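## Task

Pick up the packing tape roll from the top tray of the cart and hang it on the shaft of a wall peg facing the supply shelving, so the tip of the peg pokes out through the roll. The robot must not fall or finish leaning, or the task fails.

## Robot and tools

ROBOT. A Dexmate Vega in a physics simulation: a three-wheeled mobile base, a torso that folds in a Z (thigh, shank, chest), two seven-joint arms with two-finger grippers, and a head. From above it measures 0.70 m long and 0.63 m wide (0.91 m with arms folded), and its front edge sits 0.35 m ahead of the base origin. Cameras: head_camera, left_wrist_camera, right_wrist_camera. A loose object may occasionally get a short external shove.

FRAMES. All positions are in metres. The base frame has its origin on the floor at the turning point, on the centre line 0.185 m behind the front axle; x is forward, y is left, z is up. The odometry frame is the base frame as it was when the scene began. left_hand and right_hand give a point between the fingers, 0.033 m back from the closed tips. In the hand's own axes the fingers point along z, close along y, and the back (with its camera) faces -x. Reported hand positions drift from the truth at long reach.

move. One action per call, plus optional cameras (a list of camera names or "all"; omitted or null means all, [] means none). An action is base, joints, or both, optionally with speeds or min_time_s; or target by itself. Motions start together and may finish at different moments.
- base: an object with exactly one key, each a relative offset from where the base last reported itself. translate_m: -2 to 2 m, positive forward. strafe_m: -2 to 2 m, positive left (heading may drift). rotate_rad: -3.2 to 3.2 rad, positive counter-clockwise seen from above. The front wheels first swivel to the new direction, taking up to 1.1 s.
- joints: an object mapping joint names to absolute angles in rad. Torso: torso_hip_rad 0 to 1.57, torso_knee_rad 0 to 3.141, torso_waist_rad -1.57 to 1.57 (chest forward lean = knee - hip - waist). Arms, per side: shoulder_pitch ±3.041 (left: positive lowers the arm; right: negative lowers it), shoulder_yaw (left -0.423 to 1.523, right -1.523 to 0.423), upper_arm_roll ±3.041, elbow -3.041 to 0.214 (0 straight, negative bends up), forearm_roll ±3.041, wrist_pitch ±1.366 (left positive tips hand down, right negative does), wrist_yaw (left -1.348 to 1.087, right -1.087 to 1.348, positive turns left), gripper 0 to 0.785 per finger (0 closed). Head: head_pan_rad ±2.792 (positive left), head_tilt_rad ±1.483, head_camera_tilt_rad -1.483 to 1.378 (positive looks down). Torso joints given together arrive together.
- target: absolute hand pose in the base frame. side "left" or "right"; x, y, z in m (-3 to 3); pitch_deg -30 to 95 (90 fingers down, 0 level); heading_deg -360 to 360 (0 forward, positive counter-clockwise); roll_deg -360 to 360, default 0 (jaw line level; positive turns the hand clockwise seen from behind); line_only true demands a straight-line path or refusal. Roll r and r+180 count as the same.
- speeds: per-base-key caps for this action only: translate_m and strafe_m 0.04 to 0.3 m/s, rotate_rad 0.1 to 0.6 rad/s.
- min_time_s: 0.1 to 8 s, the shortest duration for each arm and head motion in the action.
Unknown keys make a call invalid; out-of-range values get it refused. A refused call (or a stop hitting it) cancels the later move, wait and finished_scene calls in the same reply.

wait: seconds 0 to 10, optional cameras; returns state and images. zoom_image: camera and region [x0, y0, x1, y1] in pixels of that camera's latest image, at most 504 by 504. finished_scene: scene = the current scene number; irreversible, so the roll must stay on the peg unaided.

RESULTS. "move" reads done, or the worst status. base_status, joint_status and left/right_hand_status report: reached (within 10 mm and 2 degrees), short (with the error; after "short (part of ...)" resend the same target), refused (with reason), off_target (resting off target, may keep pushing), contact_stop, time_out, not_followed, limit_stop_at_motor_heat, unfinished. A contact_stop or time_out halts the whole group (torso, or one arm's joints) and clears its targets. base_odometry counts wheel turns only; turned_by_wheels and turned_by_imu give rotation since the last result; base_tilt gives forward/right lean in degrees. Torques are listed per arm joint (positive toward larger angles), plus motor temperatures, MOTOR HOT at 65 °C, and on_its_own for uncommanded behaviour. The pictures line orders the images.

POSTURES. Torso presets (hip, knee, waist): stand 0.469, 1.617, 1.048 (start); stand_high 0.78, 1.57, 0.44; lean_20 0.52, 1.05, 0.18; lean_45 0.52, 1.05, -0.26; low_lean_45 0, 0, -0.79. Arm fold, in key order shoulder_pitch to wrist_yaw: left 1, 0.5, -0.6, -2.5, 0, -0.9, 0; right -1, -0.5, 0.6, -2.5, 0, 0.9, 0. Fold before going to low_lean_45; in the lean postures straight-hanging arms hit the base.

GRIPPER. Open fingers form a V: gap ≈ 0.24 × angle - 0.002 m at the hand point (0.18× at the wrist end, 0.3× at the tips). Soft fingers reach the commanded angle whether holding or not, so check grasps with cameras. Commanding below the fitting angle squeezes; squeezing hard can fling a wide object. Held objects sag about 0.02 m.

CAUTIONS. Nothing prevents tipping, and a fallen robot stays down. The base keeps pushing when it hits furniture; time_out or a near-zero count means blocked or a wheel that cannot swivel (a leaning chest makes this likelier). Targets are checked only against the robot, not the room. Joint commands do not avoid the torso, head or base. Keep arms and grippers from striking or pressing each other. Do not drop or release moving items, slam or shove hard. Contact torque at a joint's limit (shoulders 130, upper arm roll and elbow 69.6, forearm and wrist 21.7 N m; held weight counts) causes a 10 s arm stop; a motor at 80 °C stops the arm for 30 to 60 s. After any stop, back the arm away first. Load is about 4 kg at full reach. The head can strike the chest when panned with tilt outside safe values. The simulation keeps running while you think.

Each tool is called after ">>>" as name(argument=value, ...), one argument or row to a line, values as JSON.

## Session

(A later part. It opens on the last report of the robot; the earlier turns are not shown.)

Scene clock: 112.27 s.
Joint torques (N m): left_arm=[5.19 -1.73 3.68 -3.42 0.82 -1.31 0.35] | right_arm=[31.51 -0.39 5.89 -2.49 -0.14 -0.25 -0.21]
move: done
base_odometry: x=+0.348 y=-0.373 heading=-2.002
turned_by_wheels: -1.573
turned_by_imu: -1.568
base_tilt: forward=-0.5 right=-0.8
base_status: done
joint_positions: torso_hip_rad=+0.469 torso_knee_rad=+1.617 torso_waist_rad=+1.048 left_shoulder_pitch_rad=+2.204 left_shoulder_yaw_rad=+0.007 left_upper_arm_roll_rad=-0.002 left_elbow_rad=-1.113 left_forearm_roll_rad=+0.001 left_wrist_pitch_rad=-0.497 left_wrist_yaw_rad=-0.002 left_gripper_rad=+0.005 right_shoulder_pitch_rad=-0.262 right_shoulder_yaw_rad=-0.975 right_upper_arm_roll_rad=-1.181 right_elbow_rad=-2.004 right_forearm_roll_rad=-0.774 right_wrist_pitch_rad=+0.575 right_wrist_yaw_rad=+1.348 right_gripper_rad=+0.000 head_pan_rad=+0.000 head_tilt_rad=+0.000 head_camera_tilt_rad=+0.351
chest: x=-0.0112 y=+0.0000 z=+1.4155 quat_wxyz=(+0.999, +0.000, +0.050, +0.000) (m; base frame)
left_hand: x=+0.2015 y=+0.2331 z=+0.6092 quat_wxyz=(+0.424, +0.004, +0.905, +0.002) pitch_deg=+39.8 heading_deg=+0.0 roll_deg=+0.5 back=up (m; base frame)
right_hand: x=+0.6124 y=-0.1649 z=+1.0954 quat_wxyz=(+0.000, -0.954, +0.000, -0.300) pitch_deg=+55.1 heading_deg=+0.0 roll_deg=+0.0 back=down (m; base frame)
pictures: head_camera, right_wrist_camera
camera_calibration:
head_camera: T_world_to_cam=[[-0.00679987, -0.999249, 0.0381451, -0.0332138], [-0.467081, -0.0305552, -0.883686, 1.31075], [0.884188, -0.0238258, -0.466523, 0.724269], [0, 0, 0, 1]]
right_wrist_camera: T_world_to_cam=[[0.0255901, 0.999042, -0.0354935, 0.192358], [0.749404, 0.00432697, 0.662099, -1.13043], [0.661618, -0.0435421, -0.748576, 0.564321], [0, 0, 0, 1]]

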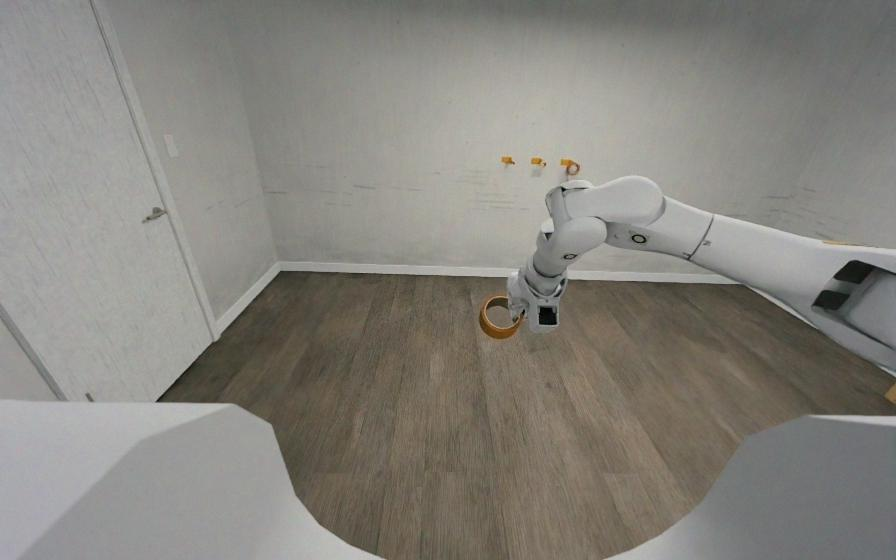

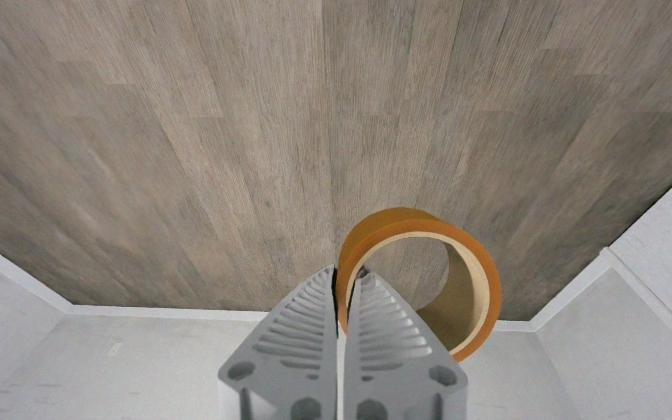

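>>> move(
  base={"rotate_rad":-0.02},
  cameras=[],
)

>>> move(
  base={"translate_m":2.0},
  cameras=[],
)

>>> move(
  base={"strafe_m":-0.45},
  cameras=[],
)

>>> move(
  target={"side":"right","x":0.55,"y":-0.22,"z":0.957,"pitch_deg":0,"heading_deg":0,"line_only":true},
  cameras=["right_wrist_camera","head_camera"],
)

Scene clock: 122.70 s.
Joint torques (N m): left_arm=[4.83 -0.63 1.27 -1.56 0.16 -1.17 0.08] | right_arm=[32.69 -1.56 6.02 -2.11 -0.28 -1.69 -0.05]
move: done
base_odometry: x=+0.348 y=-0.373 heading=-2.021
turned_by_wheels: -0.020
turned_by_imu: -0.020
base_tilt: forward=-0.5 right=-0.8
base_status: done
joint_positions: torso_hip_rad=+0.469 torso_knee_rad=+1.617 torso_waist_rad=+1.048 left_shoulder_pitch_rad=+2.204 left_shoulder_yaw_rad=+0.007 left_upper_arm_roll_rad=-0.002 left_elbow_rad=-1.113 left_forearm_roll_rad=+0.001 left_wrist_pitch_rad=-0.497 left_wrist_yaw_rad=-0.002 left_gripper_rad=+0.005 right_shoulder_pitch_rad=-0.262 right_shoulder_yaw_rad=-0.975 right_upper_arm_roll_rad=-1.181 right_elbow_rad=-2.004 right_forearm_roll_rad=-0.774 right_wrist_pitch_rad=+0.575 right_wrist_yaw_rad=+1.348 right_gripper_rad=+0.000 head_pan_rad=+0.000 head_tilt_rad=+0.000 head_camera_tilt_rad=+0.351
chest: x=-0.0112 y=+0.0000 z=+1.4155 quat_wxyz=(+0.999, +0.000, +0.050, +0.000) (m; base frame)
left_hand: x=+0.2015 y=+0.2331 z=+0.6092 quat_wxyz=(+0.424, +0.004, +0.905, +0.002) pitch_deg=+39.8 heading_deg=+0.0 roll_deg=+0.5 back=up (m; base frame)
right_hand: x=+0.6124 y=-0.1649 z=+1.0954 quat_wxyz=(+0.000, -0.954, +0.000, -0.300) pitch_deg=+55.1 heading_deg=+0.0 roll_deg=+0.0 back=down (m; base frame)
pictures: none

Scene clock: 131.30 s.
Joint torques (N m): left_arm=[4.93 0.48 2.68 -3.58 0.14 -1.07 -0.27] | right_arm=[31.44 -1.25 5.98 -1.92 -0.31 -0.64 -0.02]
move: done
base_odometry: x=-0.528 y=-2.172 heading=-2.023
turned_by_wheels: -0.002
turned_by_imu: -0.012
base_tilt: forward=-0.6 right=-0.9
base_status: done
joint_positions: torso_hip_rad=+0.469 torso_knee_rad=+1.617 torso_waist_rad=+1.048 left_shoulder_pitch_rad=+2.204 left_shoulder_yaw_rad=+0.007 left_upper_arm_roll_rad=-0.002 left_elbow_rad=-1.113 left_forearm_roll_rad=+0.001 left_wrist_pitch_rad=-0.497 left_wrist_yaw_rad=-0.002 left_gripper_rad=+0.005 right_shoulder_pitch_rad=-0.262 right_shoulder_yaw_rad=-0.975 right_upper_arm_roll_rad=-1.181 right_elbow_rad=-2.004 right_forearm_roll_rad=-0.774 right_wrist_pitch_rad=+0.575 right_wrist_yaw_rad=+1.348 right_gripper_rad=+0.000 head_pan_rad=+0.000 head_tilt_rad=+0.000 head_camera_tilt_rad=+0.351
chest: x=-0.0111 y=+0.0000 z=+1.4155 quat_wxyz=(+0.999, +0.000, +0.050, +0.000) (m; base frame)
left_hand: x=+0.2015 y=+0.2331 z=+0.6092 quat_wxyz=(+0.424, +0.004, +0.906, +0.002) pitch_deg=+39.8 heading_deg=+0.0 roll_deg=+0.5 back=up (m; base frame)
right_hand: x=+0.6125 y=-0.1649 z=+1.0953 quat_wxyz=(+0.000, -0.954, +0.000, -0.300) pitch_deg=+55.1 heading_deg=+0.0 roll_deg=+0.0 back=down (m; base frame)
pictures: none

Scene clock: 135.57 s.
Joint torques (N m): left_arm=[5.75 -0.24 -0.6 -2.94 -0.91 -2.02 -0.11] | right_arm=[32.35 -0.87 5.89 -2.02 -0.44 -0.77 -0.15]
move: done
base_odometry: x=-0.932 y=-1.975 heading=-2.026
turned_by_wheels: -0.003
turned_by_imu: -0.006
base_tilt: forward=-0.5 right=-0.7
base_status: done
joint_positions: torso_hip_rad=+0.469 torso_knee_rad=+1.617 torso_waist_rad=+1.048 left_shoulder_pitch_rad=+2.204 left_shoulder_yaw_rad=+0.007 left_upper_arm_roll_rad=-0.002 left_elbow_rad=-1.113 left_forearm_roll_rad=+0.001 left_wrist_pitch_rad=-0.497 left_wrist_yaw_rad=-0.002 left_gripper_rad=+0.005 right_shoulder_pitch_rad=-0.262 right_shoulder_yaw_rad=-0.975 right_upper_arm_roll_rad=-1.181 right_elbow_rad=-2.004 right_forearm_roll_rad=-0.774 right_wrist_pitch_rad=+0.575 right_wrist_yaw_rad=+1.348 right_gripper_rad=+0.000 head_pan_rad=+0.000 head_tilt_rad=+0.000 head_camera_tilt_rad=+0.351
chest: x=-0.0111 y=+0.0000 z=+1.4155 quat_wxyz=(+0.999, +0.000, +0.050, +0.000) (m; base frame)
left_hand: x=+0.2015 y=+0.2331 z=+0.6092 quat_wxyz=(+0.424, +0.004, +0.906, +0.002) pitch_deg=+39.8 heading_deg=+0.0 roll_deg=+0.5 back=up (m; base frame)
right_hand: x=+0.6125 y=-0.1649 z=+1.0953 quat_wxyz=(+0.000, -0.954, +0.000, -0.300) pitch_deg=+55.1 heading_deg=+0.0 roll_deg=+0.0 back=down (m; base frame)
pictures: none

Scene clock: 143.43 s.
Joint torques (N m): left_arm=[6.36 1.73 0.9 -2.6 0.01 -1.72 0.35] | right_arm=[2.97 -1.01 1.72 -3.42 -1.71 -2.96 -0.21]
move: done
base_odometry: x=-0.932 y=-1.975 heading=-2.026
turned_by_wheels: +0.000
turned_by_imu: -0.001
base_tilt: forward=-0.6 right=-0.8
joint_positions: torso_hip_rad=+0.469 torso_knee_rad=+1.617 torso_waist_rad=+1.048 left_shoulder_pitch_rad=+2.204 left_shoulder_yaw_rad=+0.007 left_upper_arm_roll_rad=-0.002 left_elbow_rad=-1.113 left_forearm_roll_rad=+0.001 left_wrist_pitch_rad=-0.497 left_wrist_yaw_rad=-0.002 left_gripper_rad=+0.005 right_shoulder_pitch_rad=-1.202 right_shoulder_yaw_rad=-0.910 right_upper_arm_roll_rad=-1.412 right_elbow_rad=-1.587 right_forearm_roll_rad=-2.574 right_wrist_pitch_rad=-0.774 right_wrist_yaw_rad=+1.047 right_gripper_rad=+0.000 head_pan_rad=+0.000 head_tilt_rad=+0.000 head_camera_tilt_rad=+0.351
chest: x=-0.0111 y=+0.0000 z=+1.4155 quat_wxyz=(+0.999, +0.000, +0.050, +0.000) (m; base frame)
left_hand: x=+0.2015 y=+0.2331 z=+0.6092 quat_wxyz=(+0.424, +0.004, +0.906, +0.002) pitch_deg=+39.8 heading_deg=+0.0 roll_deg=+0.5 back=up (m; base frame)
right_hand: x=+0.5506 y=-0.2203 z=+0.9575 quat_wxyz=(+0.000, -0.708, +0.000, -0.707) pitch_deg=+0.1 heading_deg=-0.1 roll_deg=+0.0 back=down (m; base frame)
right_hand_status: reached (straight line, planned for 6.5 s): 1 mm and 0.1 deg off.
pictures: head_camera, right_wrist_camera
camera_calibration:
head_camera: T_world_to_cam=[[-0.00675123, -0.99925, 0.0381411, -0.0332033], [-0.467153, -0.0305724, -0.883648, 1.31074], [0.884151, -0.0237834, -0.466596, 0.724277], [0, 0, 0, 1]]
right_wrist_camera: T_world_to_cam=[[0.0450823, 0.998983, 0.00044426, 0.199239], [-0.112544, 0.00463702, 0.993636, -0.83537], [0.992624, -0.0448454, 0.112638, -0.507572], [0, 0, 0, 1]]

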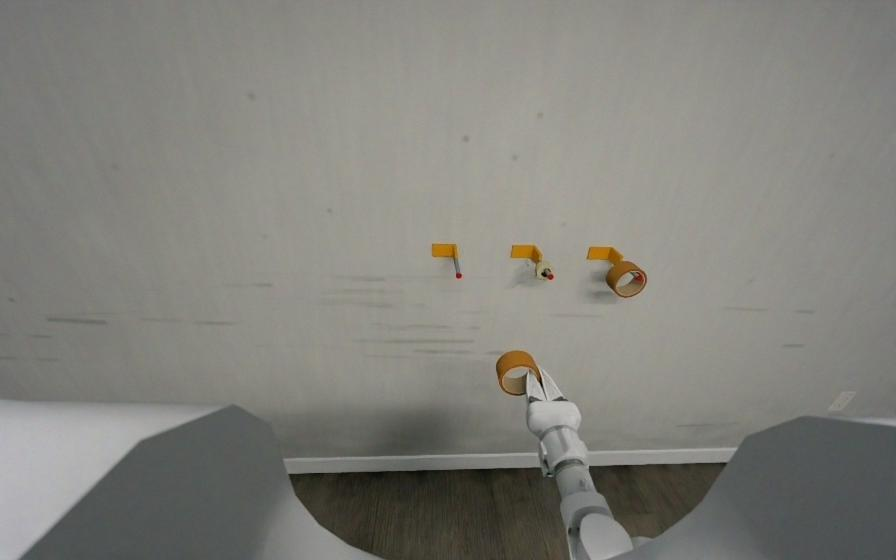

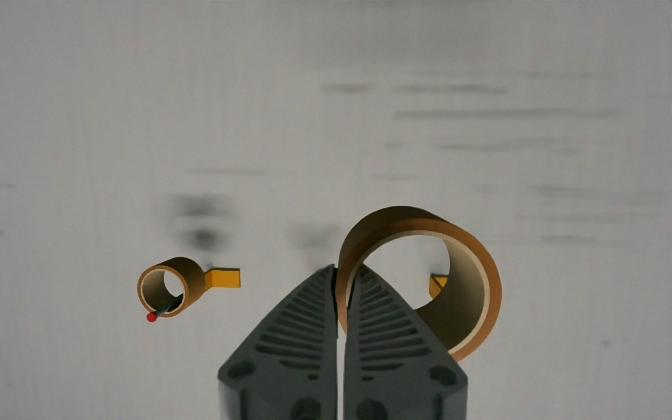

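>>> move(
  target={"side":"right","x":0.55,"y":-0.22,"z":1.085,"pitch_deg":0,"heading_deg":0,"line_only":true},
  cameras=[],
)

>>> move(
  base={"strafe_m":0.134},
  cameras=[],
)

>>> move(
  base={"translate_m":0.1},
  cameras=["right_wrist_camera","head_camera"],
)

Scene clock: 155.33 s.
Joint torques (N m): left_arm=[7.36 1.18 1.35 -2.51 0.29 -2.46 -0.03] | right_arm=[23.58 -6.76 9.85 -4.86 -1.64 -2.62 0.2]
move: done
base_odometry: x=-0.932 y=-1.975 heading=-2.026
turned_by_wheels: +0.000
turned_by_imu: -0.001
base_tilt: forward=-0.5 right=-0.7
joint_positions: torso_hip_rad=+0.469 torso_knee_rad=+1.617 torso_waist_rad=+1.048 left_shoulder_pitch_rad=+2.204 left_shoulder_yaw_rad=+0.007 left_upper_arm_roll_rad=-0.002 left_elbow_rad=-1.113 left_forearm_roll_rad=+0.001 left_wrist_pitch_rad=-0.497 left_wrist_yaw_rad=-0.002 left_gripper_rad=+0.005 right_shoulder_pitch_rad=-1.117 right_shoulder_yaw_rad=-1.229 right_upper_arm_roll_rad=-1.376 right_elbow_rad=-2.163 right_forearm_roll_rad=-2.514 right_wrist_pitch_rad=-0.510 right_wrist_yaw_rad=+1.155 right_gripper_rad=+0.000 head_pan_rad=+0.000 head_tilt_rad=+0.000 head_camera_tilt_rad=+0.351
chest: x=-0.0111 y=+0.0000 z=+1.4155 quat_wxyz=(+0.999, +0.000, +0.050, +0.000) (m; base frame)
left_hand: x=+0.2015 y=+0.2331 z=+0.6092 quat_wxyz=(+0.424, +0.004, +0.906, +0.002) pitch_deg=+39.8 heading_deg=+0.0 roll_deg=+0.5 back=up (m; base frame)
right_hand: x=+0.5499 y=-0.2200 z=+1.0834 quat_wxyz=(+0.000, -0.707, +0.000, -0.707) pitch_deg=+0.1 heading_deg=+0.0 roll_deg=+0.0 back=down (m; base frame)
right_hand_status: reached (straight line, planned for 2.2 s): 2 mm and 0.1 deg off.
pictures: none

Scene clock: 158.10 s.
Joint torques (N m): left_arm=[7.04 2.27 1.58 -2.3 0.03 -3.63 0.04] | right_arm=[22.56 -6.78 9.55 -5.94 -1.47 -1.81 0.12]
move: done
base_odometry: x=-0.811 y=-2.033 heading=-2.025
turned_by_wheels: +0.001
turned_by_imu: +0.000
base_tilt: forward=-0.7 right=-0.7
base_status: done
joint_positions: torso_hip_rad=+0.469 torso_knee_rad=+1.617 torso_waist_rad=+1.048 left_shoulder_pitch_rad=+2.204 left_shoulder_yaw_rad=+0.007 left_upper_arm_roll_rad=-0.002 left_elbow_rad=-1.113 left_forearm_roll_rad=+0.001 left_wrist_pitch_rad=-0.497 left_wrist_yaw_rad=-0.002 left_gripper_rad=+0.005 right_shoulder_pitch_rad=-1.116 right_shoulder_yaw_rad=-1.232 right_upper_arm_roll_rad=-1.375 right_elbow_rad=-2.168 right_forearm_roll_rad=-2.514 right_wrist_pitch_rad=-0.508 right_wrist_yaw_rad=+1.156 right_gripper_rad=+0.000 head_pan_rad=+0.000 head_tilt_rad=+0.000 head_camera_tilt_rad=+0.351
chest: x=-0.0111 y=+0.0000 z=+1.4155 quat_wxyz=(+0.999, +0.000, +0.050, +0.000) (m; base frame)
left_hand: x=+0.2015 y=+0.2331 z=+0.6092 quat_wxyz=(+0.424, +0.004, +0.906, +0.002) pitch_deg=+39.8 heading_deg=+0.0 roll_deg=+0.5 back=up (m; base frame)
right_hand: x=+0.5497 y=-0.2200 z=+1.0844 quat_wxyz=(+0.000, -0.707, +0.000, -0.707) pitch_deg=+0.1 heading_deg=+0.0 roll_deg=+0.0 back=down (m; base frame)
pictures: none

Scene clock: 160.53 s.
Joint torques (N m): left_arm=[4.16 0.71 0.37 -2.94 -0.78 -1.83 -0.25] | right_arm=[21.35 -7.29 10.11 -5.48 -1.5 -1.75 0.2]
move: done
base_odometry: x=-0.856 y=-2.123 heading=-2.024
turned_by_wheels: +0.001
turned_by_imu: -0.001
base_tilt: forward=-0.5 right=-0.8
base_status: done
joint_positions: torso_hip_rad=+0.469 torso_knee_rad=+1.617 torso_waist_rad=+1.048 left_shoulder_pitch_rad=+2.204 left_shoulder_yaw_rad=+0.007 left_upper_arm_roll_rad=-0.002 left_elbow_rad=-1.113 left_forearm_roll_rad=+0.001 left_wrist_pitch_rad=-0.497 left_wrist_yaw_rad=-0.002 left_gripper_rad=+0.005 right_shoulder_pitch_rad=-1.116 right_shoulder_yaw_rad=-1.232 right_upper_arm_roll_rad=-1.375 right_elbow_rad=-2.168 right_forearm_roll_rad=-2.514 right_wrist_pitch_rad=-0.508 right_wrist_yaw_rad=+1.156 right_gripper_rad=+0.000 head_pan_rad=+0.000 head_tilt_rad=+0.000 head_camera_tilt_rad=+0.351
chest: x=-0.0110 y=+0.0000 z=+1.4155 quat_wxyz=(+0.999, +0.000, +0.050, +0.000) (m; base frame)
left_hand: x=+0.2015 y=+0.2331 z=+0.6092 quat_wxyz=(+0.424, +0.004, +0.906, +0.002) pitch_deg=+39.8 heading_deg=+0.0 roll_deg=+0.5 back=up (m; base frame)
right_hand: x=+0.5498 y=-0.2200 z=+1.0844 quat_wxyz=(+0.000, -0.707, +0.000, -0.707) pitch_deg=+0.1 heading_deg=+0.0 roll_deg=+0.0 back=down (m; base frame)
pictures: head_camera, right_wrist_camera
camera_calibration:
head_camera: T_world_to_cam=[[-0.00674396, -0.99925, 0.0381409, -0.0332021], [-0.467196, -0.0305744, -0.883625, 1.31073], [0.884128, -0.0237784, -0.466639, 0.724289], [0, 0, 0, 1]]
right_wrist_camera: T_world_to_cam=[[0.0440354, 0.99903, 0.000313817, 0.19962], [-0.112825, 0.00466101, 0.993604, -0.961372], [0.992639, -0.0437891, 0.112921, -0.521147], [0, 0, 0, 1]]

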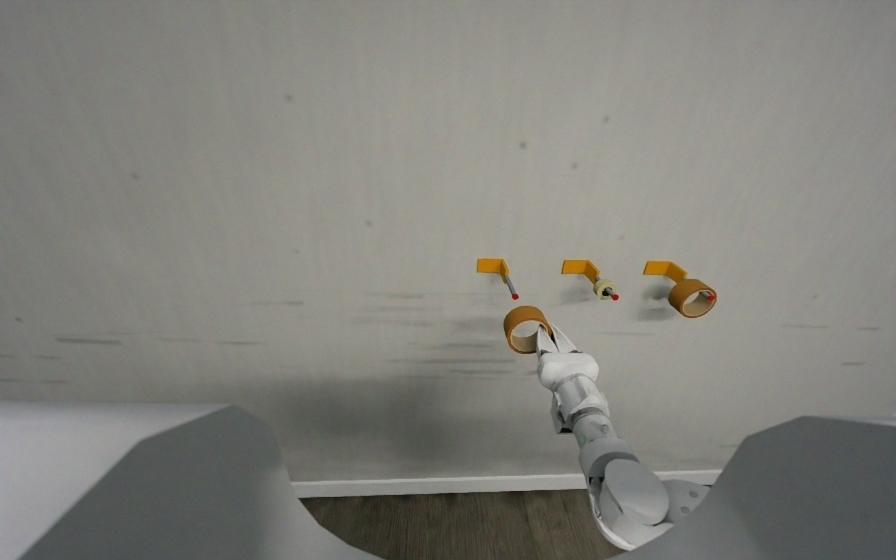

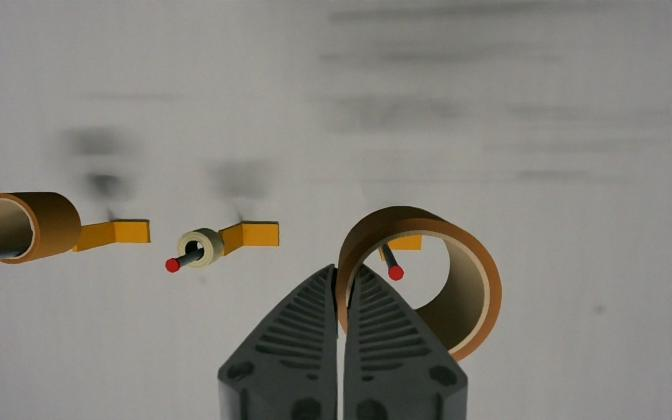

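>>> move(
  target={"side":"right","x":0.55,"y":-0.214,"z":1.098,"pitch_deg":0,"heading_deg":0,"line_only":true},
  cameras=[],
)

>>> move(
  target={"side":"right","x":0.62,"y":-0.214,"z":1.098,"pitch_deg":0,"heading_deg":0,"line_only":true},
  cameras=["right_wrist_camera","head_camera"],
)

>>> zoom_image(
  camera="head_camera",
  region=[440, 230, 600, 350],
)

Scene clock: 169.87 s.
Joint torques (N m): left_arm=[6.54 -0.49 1.25 -2.98 0.44 -1.53 0.08] | right_arm=[21.66 -7.18 10.55 -4.9 -1.24 -1.2 -0.08]
move: done
base_odometry: x=-0.856 y=-2.123 heading=-2.024
turned_by_wheels: +0.000
turned_by_imu: +0.000
base_tilt: forward=-0.7 right=-0.9
joint_positions: torso_hip_rad=+0.469 torso_knee_rad=+1.617 torso_waist_rad=+1.048 left_shoulder_pitch_rad=+2.204 left_shoulder_yaw_rad=+0.007 left_upper_arm_roll_rad=-0.002 left_elbow_rad=-1.113 left_forearm_roll_rad=+0.001 left_wrist_pitch_rad=-0.497 left_wrist_yaw_rad=-0.002 left_gripper_rad=+0.005 right_shoulder_pitch_rad=-1.104 right_shoulder_yaw_rad=-1.243 right_upper_arm_roll_rad=-1.369 right_elbow_rad=-2.215 right_forearm_roll_rad=-2.506 right_wrist_pitch_rad=-0.471 right_wrist_yaw_rad=+1.171 right_gripper_rad=+0.000 head_pan_rad=+0.000 head_tilt_rad=+0.000 head_camera_tilt_rad=+0.351
chest: x=-0.0110 y=+0.0000 z=+1.4155 quat_wxyz=(+0.999, +0.000, +0.050, +0.000) (m; base frame)
left_hand: x=+0.2015 y=+0.2331 z=+0.6092 quat_wxyz=(+0.424, +0.004, +0.906, +0.002) pitch_deg=+39.8 heading_deg=+0.0 roll_deg=+0.5 back=up (m; base frame)
right_hand: x=+0.5498 y=-0.2145 z=+1.0963 quat_wxyz=(+0.000, -0.707, +0.000, -0.707) pitch_deg=+0.1 heading_deg=+0.0 roll_deg=+0.0 back=down (m; base frame)
right_hand_status: reached (straight line, planned for 0.5 s): 2 mm and 0.1 deg off.
pictures: none

Scene clock: 171.87 s.
Joint torques (N m): left_arm=[6.38 -0.1 2.04 -3.01 0.32 -3.08 0.24] | right_arm=[25.22 0.36 10.86 -1.38 -1.58 -2.29 -0.52]
move: done
base_odometry: x=-0.856 y=-2.123 heading=-2.024
turned_by_wheels: +0.000
turned_by_imu: +0.000
base_tilt: forward=-0.6 right=-0.7
joint_positions: torso_hip_rad=+0.469 torso_knee_rad=+1.617 torso_waist_rad=+1.048 left_shoulder_pitch_rad=+2.204 left_shoulder_yaw_rad=+0.007 left_upper_arm_roll_rad=-0.002 left_elbow_rad=-1.113 left_forearm_roll_rad=+0.001 left_wrist_pitch_rad=-0.497 left_wrist_yaw_rad=-0.002 left_gripper_rad=+0.005 right_shoulder_pitch_rad=-0.999 right_shoulder_yaw_rad=-1.142 right_upper_arm_roll_rad=-1.329 right_elbow_rad=-2.062 right_forearm_roll_rad=-2.364 right_wrist_pitch_rad=-0.436 right_wrist_yaw_rad=+1.047 right_gripper_rad=+0.000 head_pan_rad=+0.000 head_tilt_rad=+0.000 head_camera_tilt_rad=+0.351
chest: x=-0.0110 y=+0.0000 z=+1.4155 quat_wxyz=(+0.999, +0.000, +0.050, +0.000) (m; base frame)
left_hand: x=+0.2015 y=+0.2331 z=+0.6092 quat_wxyz=(+0.424, +0.004, +0.906, +0.002) pitch_deg=+39.8 heading_deg=+0.0 roll_deg=+0.5 back=up (m; base frame)
right_hand: x=+0.6178 y=-0.2140 z=+1.0973 quat_wxyz=(+0.000, -0.707, +0.000, -0.707) pitch_deg=+0.1 heading_deg=+0.0 roll_deg=+0.0 back=down (m; base frame)
right_hand_status: reached (straight line, planned for 0.8 s): 2 mm and 0.1 deg off.
pictures: head_camera, right_wrist_camera
camera_calibration:
head_camera: T_world_to_cam=[[-0.00674394, -0.99925, 0.0381409, -0.0332021], [-0.467196, -0.0305745, -0.883625, 1.31073], [0.884128, -0.0237784, -0.466639, 0.724289], [0, 0, 0, 1]]
right_wrist_camera: T_world_to_cam=[[0.0439636, 0.999033, -0.0000363309, 0.191049], [-0.112882, 0.00500365, 0.993596, -0.966357], [0.992635, -0.0436779, 0.112993, -0.589895], [0, 0, 0, 1]]

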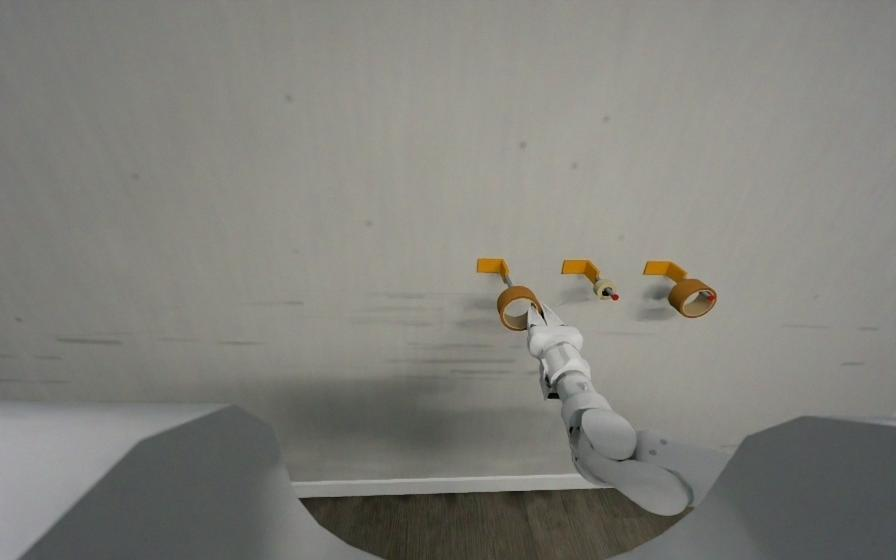

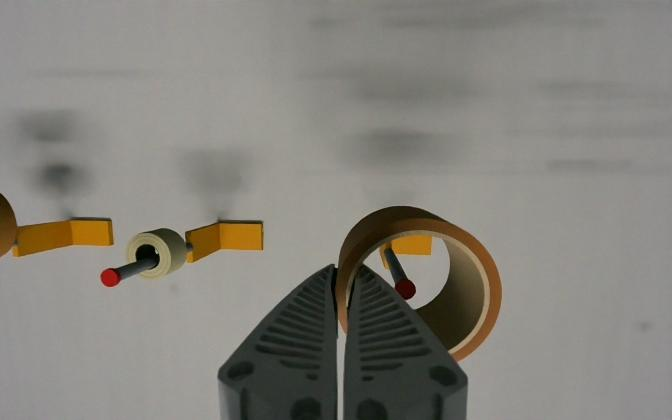

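Scaled by 3.150 from the camera's 896x560 image, which has a finer 960x600 frame.

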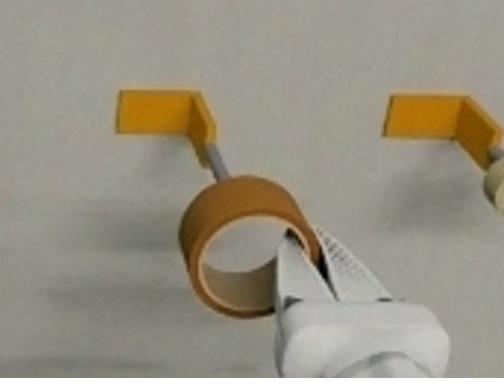

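>>> move(
  target={"side":"right","x":0.665,"y":-0.214,"z":1.098,"pitch_deg":0,"heading_deg":0,"line_only":true},
  cameras=["right_wrist_camera","head_camera"],
)

>>> zoom_image(
  camera="head_camera",
  region=[440, 230, 600, 350],
)

>>> zoom_image(
  camera="right_wrist_camera",
  region=[280, 150, 560, 390],
)

Scene clock: 179.00 s.
Joint torques (N m): left_arm=[8.05 2.17 3.01 -2.16 -0.56 -2.59 0.03] | right_arm=[27.31 -2.33 12.05 -2.48 -1.26 -2.11 -0.6]
move: done
base_odometry: x=-0.856 y=-2.123 heading=-2.024
turned_by_wheels: +0.000
turned_by_imu: +0.000
base_tilt: forward=-0.6 right=-0.7
joint_positions: torso_hip_rad=+0.469 torso_knee_rad=+1.617 torso_waist_rad=+1.048 left_shoulder_pitch_rad=+2.204 left_shoulder_yaw_rad=+0.007 left_upper_arm_roll_rad=-0.002 left_elbow_rad=-1.113 left_forearm_roll_rad=+0.001 left_wrist_pitch_rad=-0.497 left_wrist_yaw_rad=-0.002 left_gripper_rad=+0.005 right_shoulder_pitch_rad=-0.934 right_shoulder_yaw_rad=-1.063 right_upper_arm_roll_rad=-1.307 right_elbow_rad=-1.934 right_forearm_roll_rad=-2.288 right_wrist_pitch_rad=-0.415 right_wrist_yaw_rad=+0.960 right_gripper_rad=+0.000 head_pan_rad=+0.000 head_tilt_rad=+0.000 head_camera_tilt_rad=+0.351
chest: x=-0.0110 y=+0.0000 z=+1.4155 quat_wxyz=(+0.999, +0.000, +0.050, +0.000) (m; base frame)
left_hand: x=+0.2015 y=+0.2331 z=+0.6092 quat_wxyz=(+0.424, +0.004, +0.906, +0.002) pitch_deg=+39.8 heading_deg=+0.0 roll_deg=+0.5 back=up (m; base frame)
right_hand: x=+0.6632 y=-0.2140 z=+1.0973 quat_wxyz=(+0.000, -0.707, +0.000, -0.707) pitch_deg=+0.1 heading_deg=+0.0 roll_deg=+0.0 back=down (m; base frame)
right_hand_status: reached (straight line, planned for 0.7 s): 2 mm and 0.1 deg off.
pictures: head_camera, right_wrist_camera
camera_calibration:
head_camera: T_world_to_cam=[[-0.00674394, -0.99925, 0.0381409, -0.0332021], [-0.467196, -0.0305745, -0.883625, 1.31073], [0.884128, -0.0237784, -0.466639, 0.72429], [0, 0, 0, 1]]
right_wrist_camera: T_world_to_cam=[[0.0439663, 0.999033, 0.0000912564, 0.188897], [-0.112874, 0.00487669, 0.993597, -0.961322], [0.992636, -0.0436951, 0.112979, -0.634959], [0, 0, 0, 1]]

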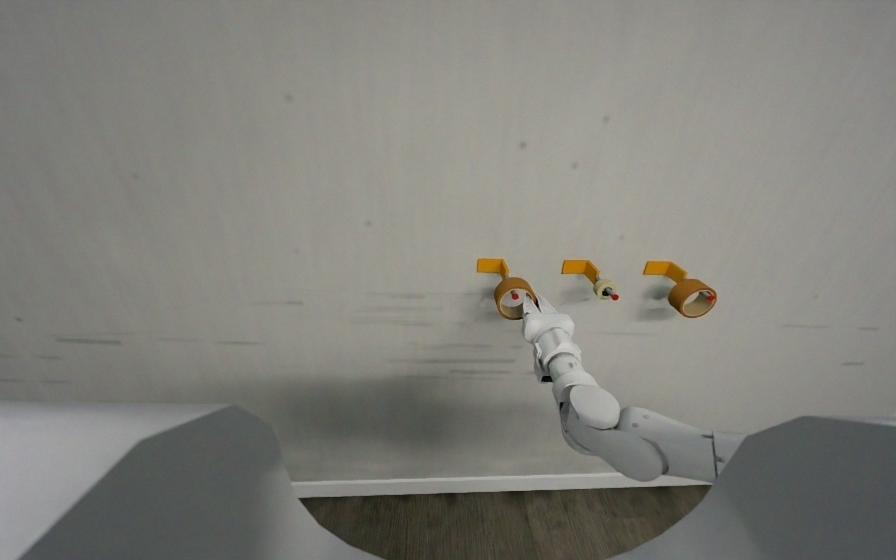

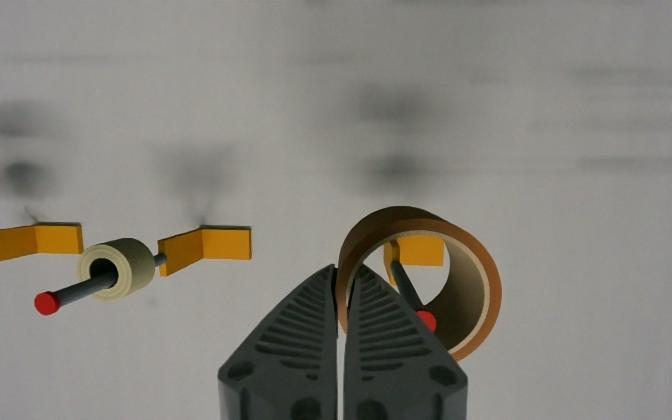

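Scaled by 3.150 from the camera's 896x560 image, which has a finer 960x600 frame.

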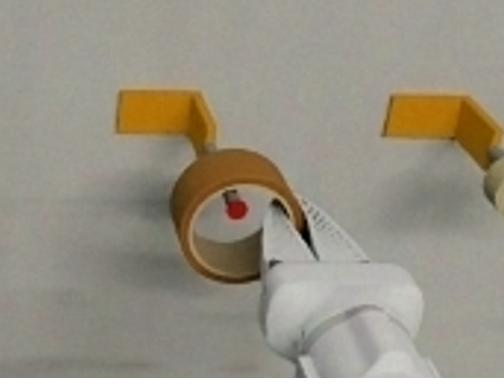

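Scaled by 1.800 from the camera's 672x420 image, which has a finer 960x600 frame.

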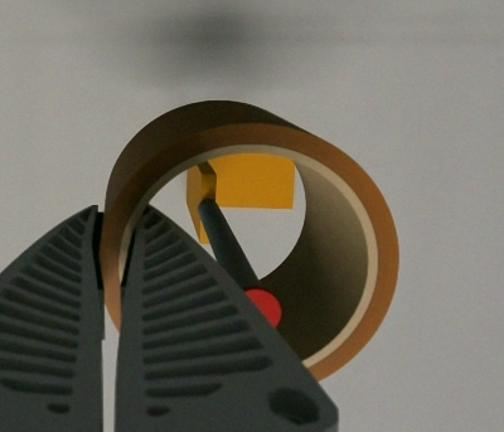

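>>> move(
  target={"side":"right","x":0.698,"y":-0.214,"z":1.098,"pitch_deg":0,"heading_deg":0,"line_only":true},
  cameras=["right_wrist_camera","head_camera"],
)

>>> zoom_image(
  camera="head_camera",
  region=[440, 230, 600, 350],
)

>>> zoom_image(
  camera="right_wrist_camera",
  region=[280, 150, 560, 390],
)

Scene clock: 185.50 s.
Joint torques (N m): left_arm=[4.34 1.6 0.57 -2.98 0.23 -1.78 0.08] | right_arm=[26.81 -0.66 11.81 -2.98 -1.17 -2.85 -0.25]
move: done
base_odometry: x=-0.856 y=-2.123 heading=-2.024
turned_by_wheels: +0.000
turned_by_imu: +0.000
base_tilt: forward=-0.5 right=-1.0
joint_positions: torso_hip_rad=+0.469 torso_knee_rad=+1.617 torso_waist_rad=+1.048 left_shoulder_pitch_rad=+2.204 left_shoulder_yaw_rad=+0.007 left_upper_arm_roll_rad=-0.002 left_elbow_rad=-1.113 left_forearm_roll_rad=+0.001 left_wrist_pitch_rad=-0.497 left_wrist_yaw_rad=-0.002 left_gripper_rad=+0.005 right_shoulder_pitch_rad=-0.889 right_shoulder_yaw_rad=-0.998 right_upper_arm_roll_rad=-1.293 right_elbow_rad=-1.828 right_forearm_roll_rad=-2.241 right_wrist_pitch_rad=-0.402 right_wrist_yaw_rad=+0.895 right_gripper_rad=+0.000 head_pan_rad=+0.000 head_tilt_rad=+0.000 head_camera_tilt_rad=+0.351
chest: x=-0.0110 y=+0.0000 z=+1.4155 quat_wxyz=(+0.999, +0.000, +0.050, +0.000) (m; base frame)
left_hand: x=+0.2015 y=+0.2331 z=+0.6092 quat_wxyz=(+0.424, +0.004, +0.906, +0.002) pitch_deg=+39.8 heading_deg=+0.0 roll_deg=+0.5 back=up (m; base frame)
right_hand: x=+0.6964 y=-0.2139 z=+1.0973 quat_wxyz=(+0.000, -0.707, +0.000, -0.707) pitch_deg=+0.1 heading_deg=+0.0 roll_deg=+0.0 back=down (m; base frame)
right_hand_status: reached (straight line, planned for 0.7 s): 2 mm and 0.1 deg off.
pictures: head_camera, right_wrist_camera
camera_calibration:
head_camera: T_world_to_cam=[[-0.00674412, -0.99925, 0.0381409, -0.0332021], [-0.467196, -0.0305744, -0.883625, 1.31073], [0.884128, -0.0237786, -0.466639, 0.72429], [0, 0, 0, 1]]
right_wrist_camera: T_world_to_cam=[[0.0439476, 0.999034, 0.000111171, 0.187418], [-0.112871, 0.00485466, 0.993598, -0.957577], [0.992637, -0.0436788, 0.112976, -0.667924], [0, 0, 0, 1]]

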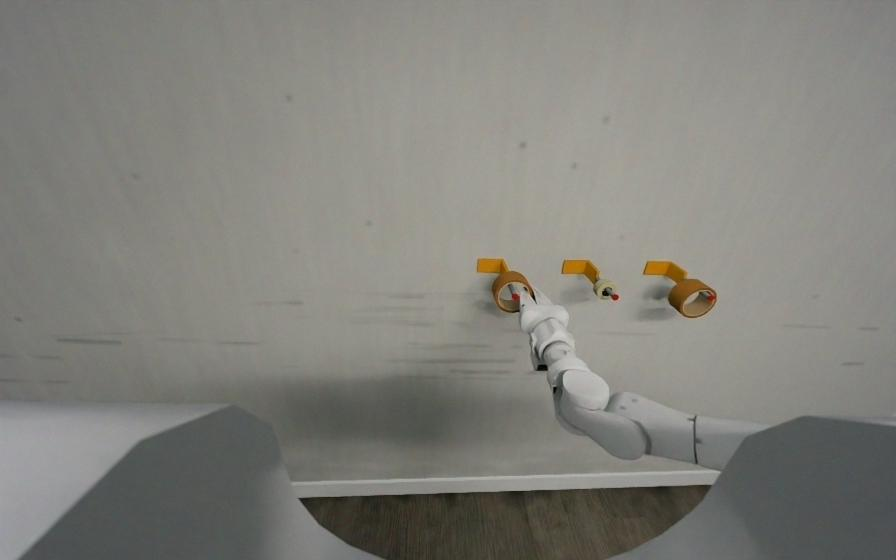

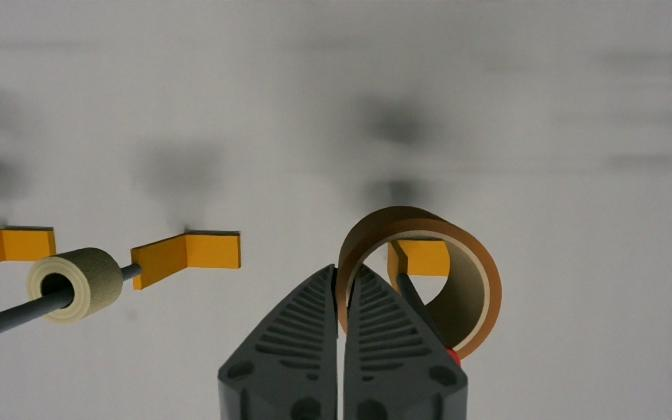

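Scaled by 3.150 from the camera's 896x560 image, which has a finer 960x600 frame.

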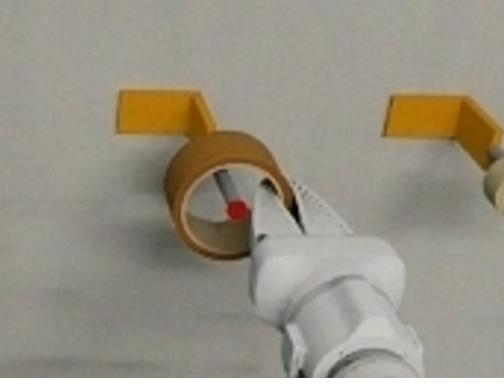

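Scaled by 1.800 from the camera's 672x420 image, which has a finer 960x600 frame.

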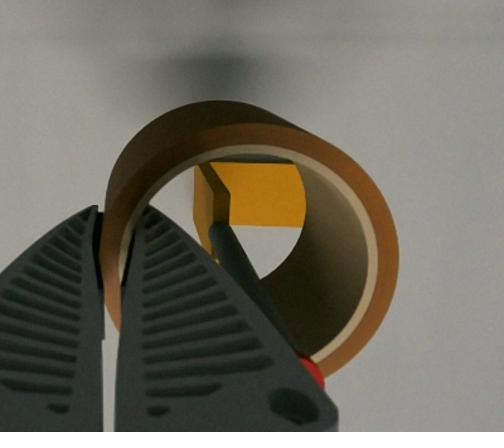

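>>> move(
  target={"side":"right","x":0.709,"y":-0.214,"z":1.097,"pitch_deg":0,"heading_deg":0,"line_only":true},
  cameras=[],
)

>>> move(
  target={"side":"right","x":0.709,"y":-0.214,"z":1.079,"pitch_deg":0,"heading_deg":0,"line_only":true},
  cameras=["right_wrist_camera"],
)

>>> zoom_image(
  camera="right_wrist_camera",
  region=[280, 150, 560, 390],
)

Scene clock: 190.70 s.
Joint torques (N m): left_arm=[7.18 -1.71 0.05 -1.48 -0.13 -2.16 0.14] | right_arm=[29.58 -0.64 12.43 -3.25 -1.29 -2.26 -0.13]
move: done
base_odometry: x=-0.856 y=-2.123 heading=-2.024
turned_by_wheels: +0.000
turned_by_imu: +0.000
base_tilt: forward=-0.6 right=-0.8
joint_positions: torso_hip_rad=+0.469 torso_knee_rad=+1.617 torso_waist_rad=+1.048 left_shoulder_pitch_rad=+2.204 left_shoulder_yaw_rad=+0.007 left_upper_arm_roll_rad=-0.002 left_elbow_rad=-1.113 left_forearm_roll_rad=+0.001 left_wrist_pitch_rad=-0.497 left_wrist_yaw_rad=-0.002 left_gripper_rad=+0.005 right_shoulder_pitch_rad=-0.875 right_shoulder_yaw_rad=-0.973 right_upper_arm_roll_rad=-1.289 right_elbow_rad=-1.787 right_forearm_roll_rad=-2.227 right_wrist_pitch_rad=-0.400 right_wrist_yaw_rad=+0.871 right_gripper_rad=+0.000 head_pan_rad=+0.000 head_tilt_rad=+0.000 head_camera_tilt_rad=+0.351
chest: x=-0.0110 y=+0.0000 z=+1.4155 quat_wxyz=(+0.999, +0.000, +0.050, +0.000) (m; base frame)
left_hand: x=+0.2015 y=+0.2331 z=+0.6092 quat_wxyz=(+0.424, +0.004, +0.906, +0.002) pitch_deg=+39.8 heading_deg=+0.0 roll_deg=+0.5 back=up (m; base frame)
right_hand: x=+0.7076 y=-0.2139 z=+1.0964 quat_wxyz=(+0.000, -0.707, +0.000, -0.707) pitch_deg=+0.1 heading_deg=+0.0 roll_deg=+0.0 back=down (m; base frame)
right_hand_status: reached (straight line, planned for 0.4 s): 2 mm and 0.1 deg off.
pictures: none

Scene clock: 192.20 s.
Joint torques (N m): left_arm=[5.34 0.13 1.65 -2.09 1 -1.89 -0.11] | right_arm=[5.91 -0.49 3.18 -1.69 -1.19 -2.53 0.39]
move: done
base_odometry: x=-0.856 y=-2.123 heading=-2.024
turned_by_wheels: +0.000
turned_by_imu: +0.000
base_tilt: forward=-0.6 right=-0.8
joint_positions: torso_hip_rad=+0.469 torso_knee_rad=+1.617 torso_waist_rad=+1.048 left_shoulder_pitch_rad=+2.204 left_shoulder_yaw_rad=+0.007 left_upper_arm_roll_rad=-0.002 left_elbow_rad=-1.113 left_forearm_roll_rad=+0.001 left_wrist_pitch_rad=-0.497 left_wrist_yaw_rad=-0.002 left_gripper_rad=+0.005 right_shoulder_pitch_rad=-0.889 right_shoulder_yaw_rad=-0.937 right_upper_arm_roll_rad=-1.296 right_elbow_rad=-1.720 right_forearm_roll_rad=-2.241 right_wrist_pitch_rad=-0.434 right_wrist_yaw_rad=+0.853 right_gripper_rad=+0.000 head_pan_rad=+0.000 head_tilt_rad=+0.000 head_camera_tilt_rad=+0.351
chest: x=-0.0110 y=+0.0000 z=+1.4155 quat_wxyz=(+0.999, +0.000, +0.050, +0.000) (m; base frame)
left_hand: x=+0.2015 y=+0.2331 z=+0.6092 quat_wxyz=(+0.424, +0.004, +0.906, +0.002) pitch_deg=+39.8 heading_deg=+0.0 roll_deg=+0.5 back=up (m; base frame)
right_hand: x=+0.7092 y=-0.2141 z=+1.0806 quat_wxyz=(+0.000, -0.707, +0.000, -0.707) pitch_deg=+0.0 heading_deg=+0.0 roll_deg=+0.0 back=down (m; base frame)
right_hand_status: reached (straight line, planned for 0.5 s): 2 mm and 0.0 deg off.
pictures: right_wrist_camera
camera_calibration:
right_wrist_camera: T_world_to_cam=[[0.044199, 0.999022, 0.000751775, 0.186096], [-0.114465, 0.00431662, 0.993418, -0.938323], [0.992444, -0.0439942, 0.114544, -0.680317], [0, 0, 0, 1]]

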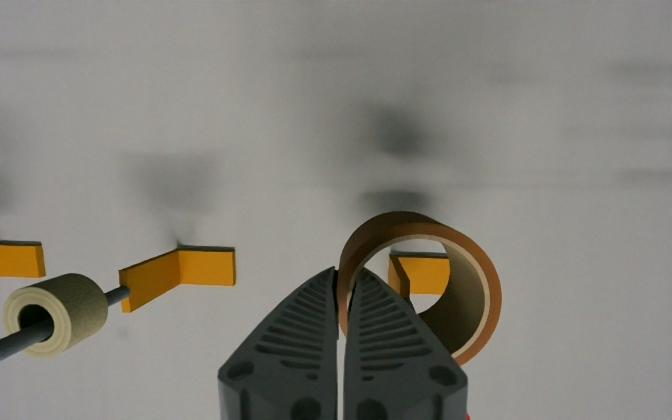

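Scaled by 1.800 from the camera's 672x420 image, which has a finer 960x600 frame.

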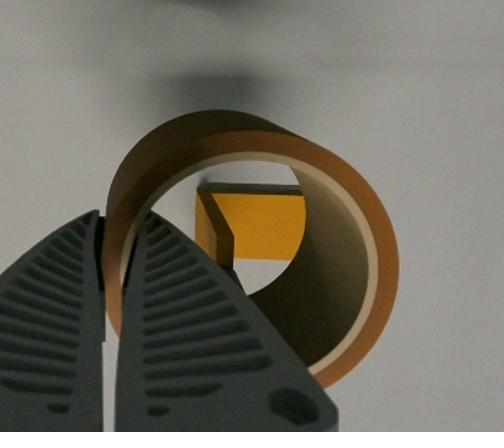

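>>> move(
  joints={"right_gripper_rad":0.04},
  cameras=[],
)

>>> move(
  joints={"right_gripper_rad":0.1},
  cameras=["right_wrist_camera","head_camera"],
)

>>> move(
  target={"side":"right","x":0.69,"y":-0.212,"z":1.078,"pitch_deg":0,"heading_deg":0,"line_only":true},
  cameras=["right_wrist_camera"],
)

Scene clock: 196.77 s.
Joint torques (N m): left_arm=[6.41 0.01 -0.73 -3.48 -0.32 -2.98 0.18] | right_arm=[7.05 -2.68 3.15 -1.33 -0.86 -1.35 0.21]
move: done
base_odometry: x=-0.856 y=-2.123 heading=-2.024
turned_by_wheels: +0.000
turned_by_imu: +0.000
base_tilt: forward=-0.6 right=-0.8
joint_positions: torso_hip_rad=+0.469 torso_knee_rad=+1.617 torso_waist_rad=+1.048 left_shoulder_pitch_rad=+2.204 left_shoulder_yaw_rad=+0.007 left_upper_arm_roll_rad=-0.002 left_elbow_rad=-1.113 left_forearm_roll_rad=+0.001 left_wrist_pitch_rad=-0.497 left_wrist_yaw_rad=-0.002 left_gripper_rad=+0.005 right_shoulder_pitch_rad=-0.890 right_shoulder_yaw_rad=-0.935 right_upper_arm_roll_rad=-1.297 right_elbow_rad=-1.716 right_forearm_roll_rad=-2.242 right_wrist_pitch_rad=-0.437 right_wrist_yaw_rad=+0.851 right_gripper_rad=+0.040 head_pan_rad=+0.000 head_tilt_rad=+0.000 head_camera_tilt_rad=+0.351
joint_status: all done
chest: x=-0.0110 y=+0.0000 z=+1.4155 quat_wxyz=(+0.999, +0.000, +0.050, +0.000) (m; base frame)
left_hand: x=+0.2015 y=+0.2331 z=+0.6092 quat_wxyz=(+0.424, +0.004, +0.906, +0.002) pitch_deg=+39.8 heading_deg=+0.0 roll_deg=+0.5 back=up (m; base frame)
right_hand: x=+0.7092 y=-0.2140 z=+1.0795 quat_wxyz=(+0.000, -0.707, +0.000, -0.707) pitch_deg=+0.0 heading_deg=+0.0 roll_deg=+0.0 back=down (m; base frame)
pictures: none

Scene clock: 197.27 s.
Joint torques (N m): left_arm=[6.35 0.15 -0.4 -0.43 0.34 -2.38 0.25] | right_arm=[8.2 -1.51 3.91 -2.29 -0.95 -1.96 0.19]
move: done
base_odometry: x=-0.856 y=-2.123 heading=-2.024
turned_by_wheels: +0.000
turned_by_imu: +0.000
base_tilt: forward=-0.6 right=-0.9
joint_positions: torso_hip_rad=+0.469 torso_knee_rad=+1.617 torso_waist_rad=+1.048 left_shoulder_pitch_rad=+2.204 left_shoulder_yaw_rad=+0.007 left_upper_arm_roll_rad=-0.002 left_elbow_rad=-1.113 left_forearm_roll_rad=+0.001 left_wrist_pitch_rad=-0.497 left_wrist_yaw_rad=-0.002 left_gripper_rad=+0.005 right_shoulder_pitch_rad=-0.890 right_shoulder_yaw_rad=-0.935 right_upper_arm_roll_rad=-1.297 right_elbow_rad=-1.716 right_forearm_roll_rad=-2.242 right_wrist_pitch_rad=-0.437 right_wrist_yaw_rad=+0.851 right_gripper_rad=+0.100 head_pan_rad=+0.000 head_tilt_rad=+0.000 head_camera_tilt_rad=+0.351
joint_status: all done
chest: x=-0.0110 y=+0.0000 z=+1.4155 quat_wxyz=(+0.999, +0.000, +0.050, +0.000) (m; base frame)
left_hand: x=+0.2015 y=+0.2331 z=+0.6092 quat_wxyz=(+0.424, +0.004, +0.906, +0.002) pitch_deg=+39.8 heading_deg=+0.0 roll_deg=+0.5 back=up (m; base frame)
right_hand: x=+0.7092 y=-0.2140 z=+1.0795 quat_wxyz=(+0.000, -0.707, +0.000, -0.707) pitch_deg=+0.0 heading_deg=+0.0 roll_deg=+0.0 back=down (m; base frame)
pictures: head_camera, right_wrist_camera
camera_calibration:
head_camera: T_world_to_cam=[[-0.00674403, -0.99925, 0.0381409, -0.0332021], [-0.467196, -0.0305744, -0.883625, 1.31073], [0.884128, -0.0237785, -0.466639, 0.724289], [0, 0, 0, 1]]
right_wrist_camera: T_world_to_cam=[[0.0441428, 0.999025, 0.000641222, 0.186239], [-0.114417, 0.00441798, 0.993423, -0.937194], [0.992452, -0.0439258, 0.1145, -0.680141], [0, 0, 0, 1]]

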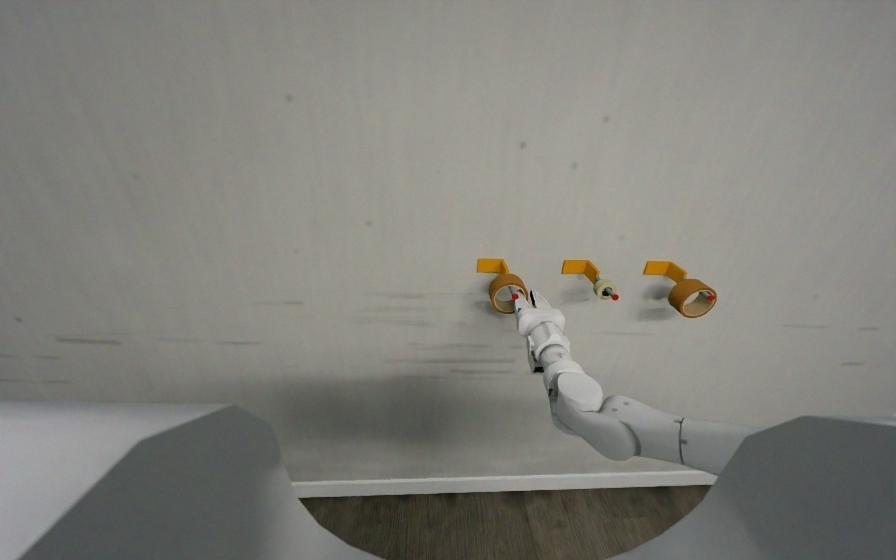

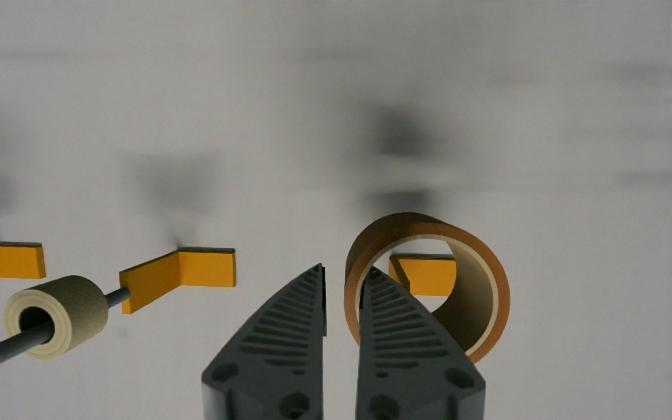

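Scene clock: 198.70 s.
Joint torques (N m): left_arm=[4.2 3.16 -1.44 -2.8 1.2 -1.81 0.26] | right_arm=[5.84 -6.72 3.51 -4.85 -1.62 -2.71 0.2]
move: done
base_odometry: x=-0.856 y=-2.123 heading=-2.024
turned_by_wheels: +0.000
turned_by_imu: +0.000
base_tilt: forward=-0.4 right=-0.9
joint_positions: torso_hip_rad=+0.469 torso_knee_rad=+1.617 torso_waist_rad=+1.048 left_shoulder_pitch_rad=+2.204 left_shoulder_yaw_rad=+0.007 left_upper_arm_roll_rad=-0.002 left_elbow_rad=-1.113 left_forearm_roll_rad=+0.001 left_wrist_pitch_rad=-0.497 left_wrist_yaw_rad=-0.002 left_gripper_rad=+0.005 right_shoulder_pitch_rad=-0.914 right_shoulder_yaw_rad=-0.965 right_upper_arm_roll_rad=-1.305 right_elbow_rad=-1.773 right_forearm_roll_rad=-2.269 right_wrist_pitch_rad=-0.442 right_wrist_yaw_rad=+0.891 right_gripper_rad=+0.100 head_pan_rad=+0.000 head_tilt_rad=+0.000 head_camera_tilt_rad=+0.351
chest: x=-0.0110 y=+0.0000 z=+1.4155 quat_wxyz=(+0.999, +0.000, +0.050, +0.000) (m; base frame)
left_hand: x=+0.2015 y=+0.2331 z=+0.6092 quat_wxyz=(+0.424, +0.004, +0.906, +0.002) pitch_deg=+39.8 heading_deg=+0.0 roll_deg=+0.5 back=up (m; base frame)
right_hand: x=+0.6915 y=-0.2122 z=+1.0784 quat_wxyz=(+0.000, -0.707, +0.000, -0.707) pitch_deg=+0.0 heading_deg=+0.0 roll_deg=+0.0 back=down (m; base frame)
right_hand_status: reached (straight line, planned for 0.5 s): 2 mm and 0.0 deg off.
pictures: right_wrist_camera
camera_calibration:
right_wrist_camera: T_world_to_cam=[[0.0443015, 0.999018, 0.000512832, 0.18524], [-0.11425, 0.00455643, 0.993442, -0.938263], [0.992464, -0.0440696, 0.114339, -0.662284], [0, 0, 0, 1]]

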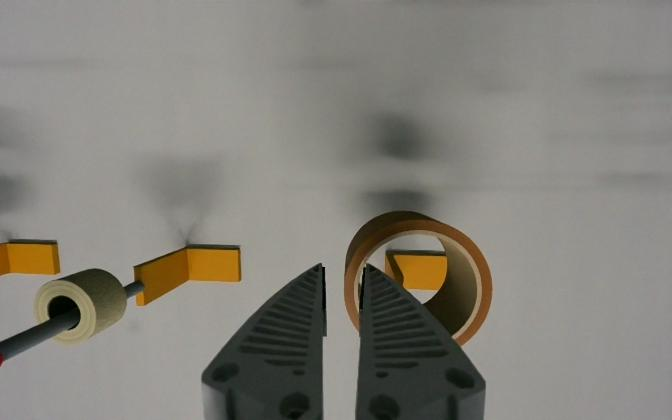

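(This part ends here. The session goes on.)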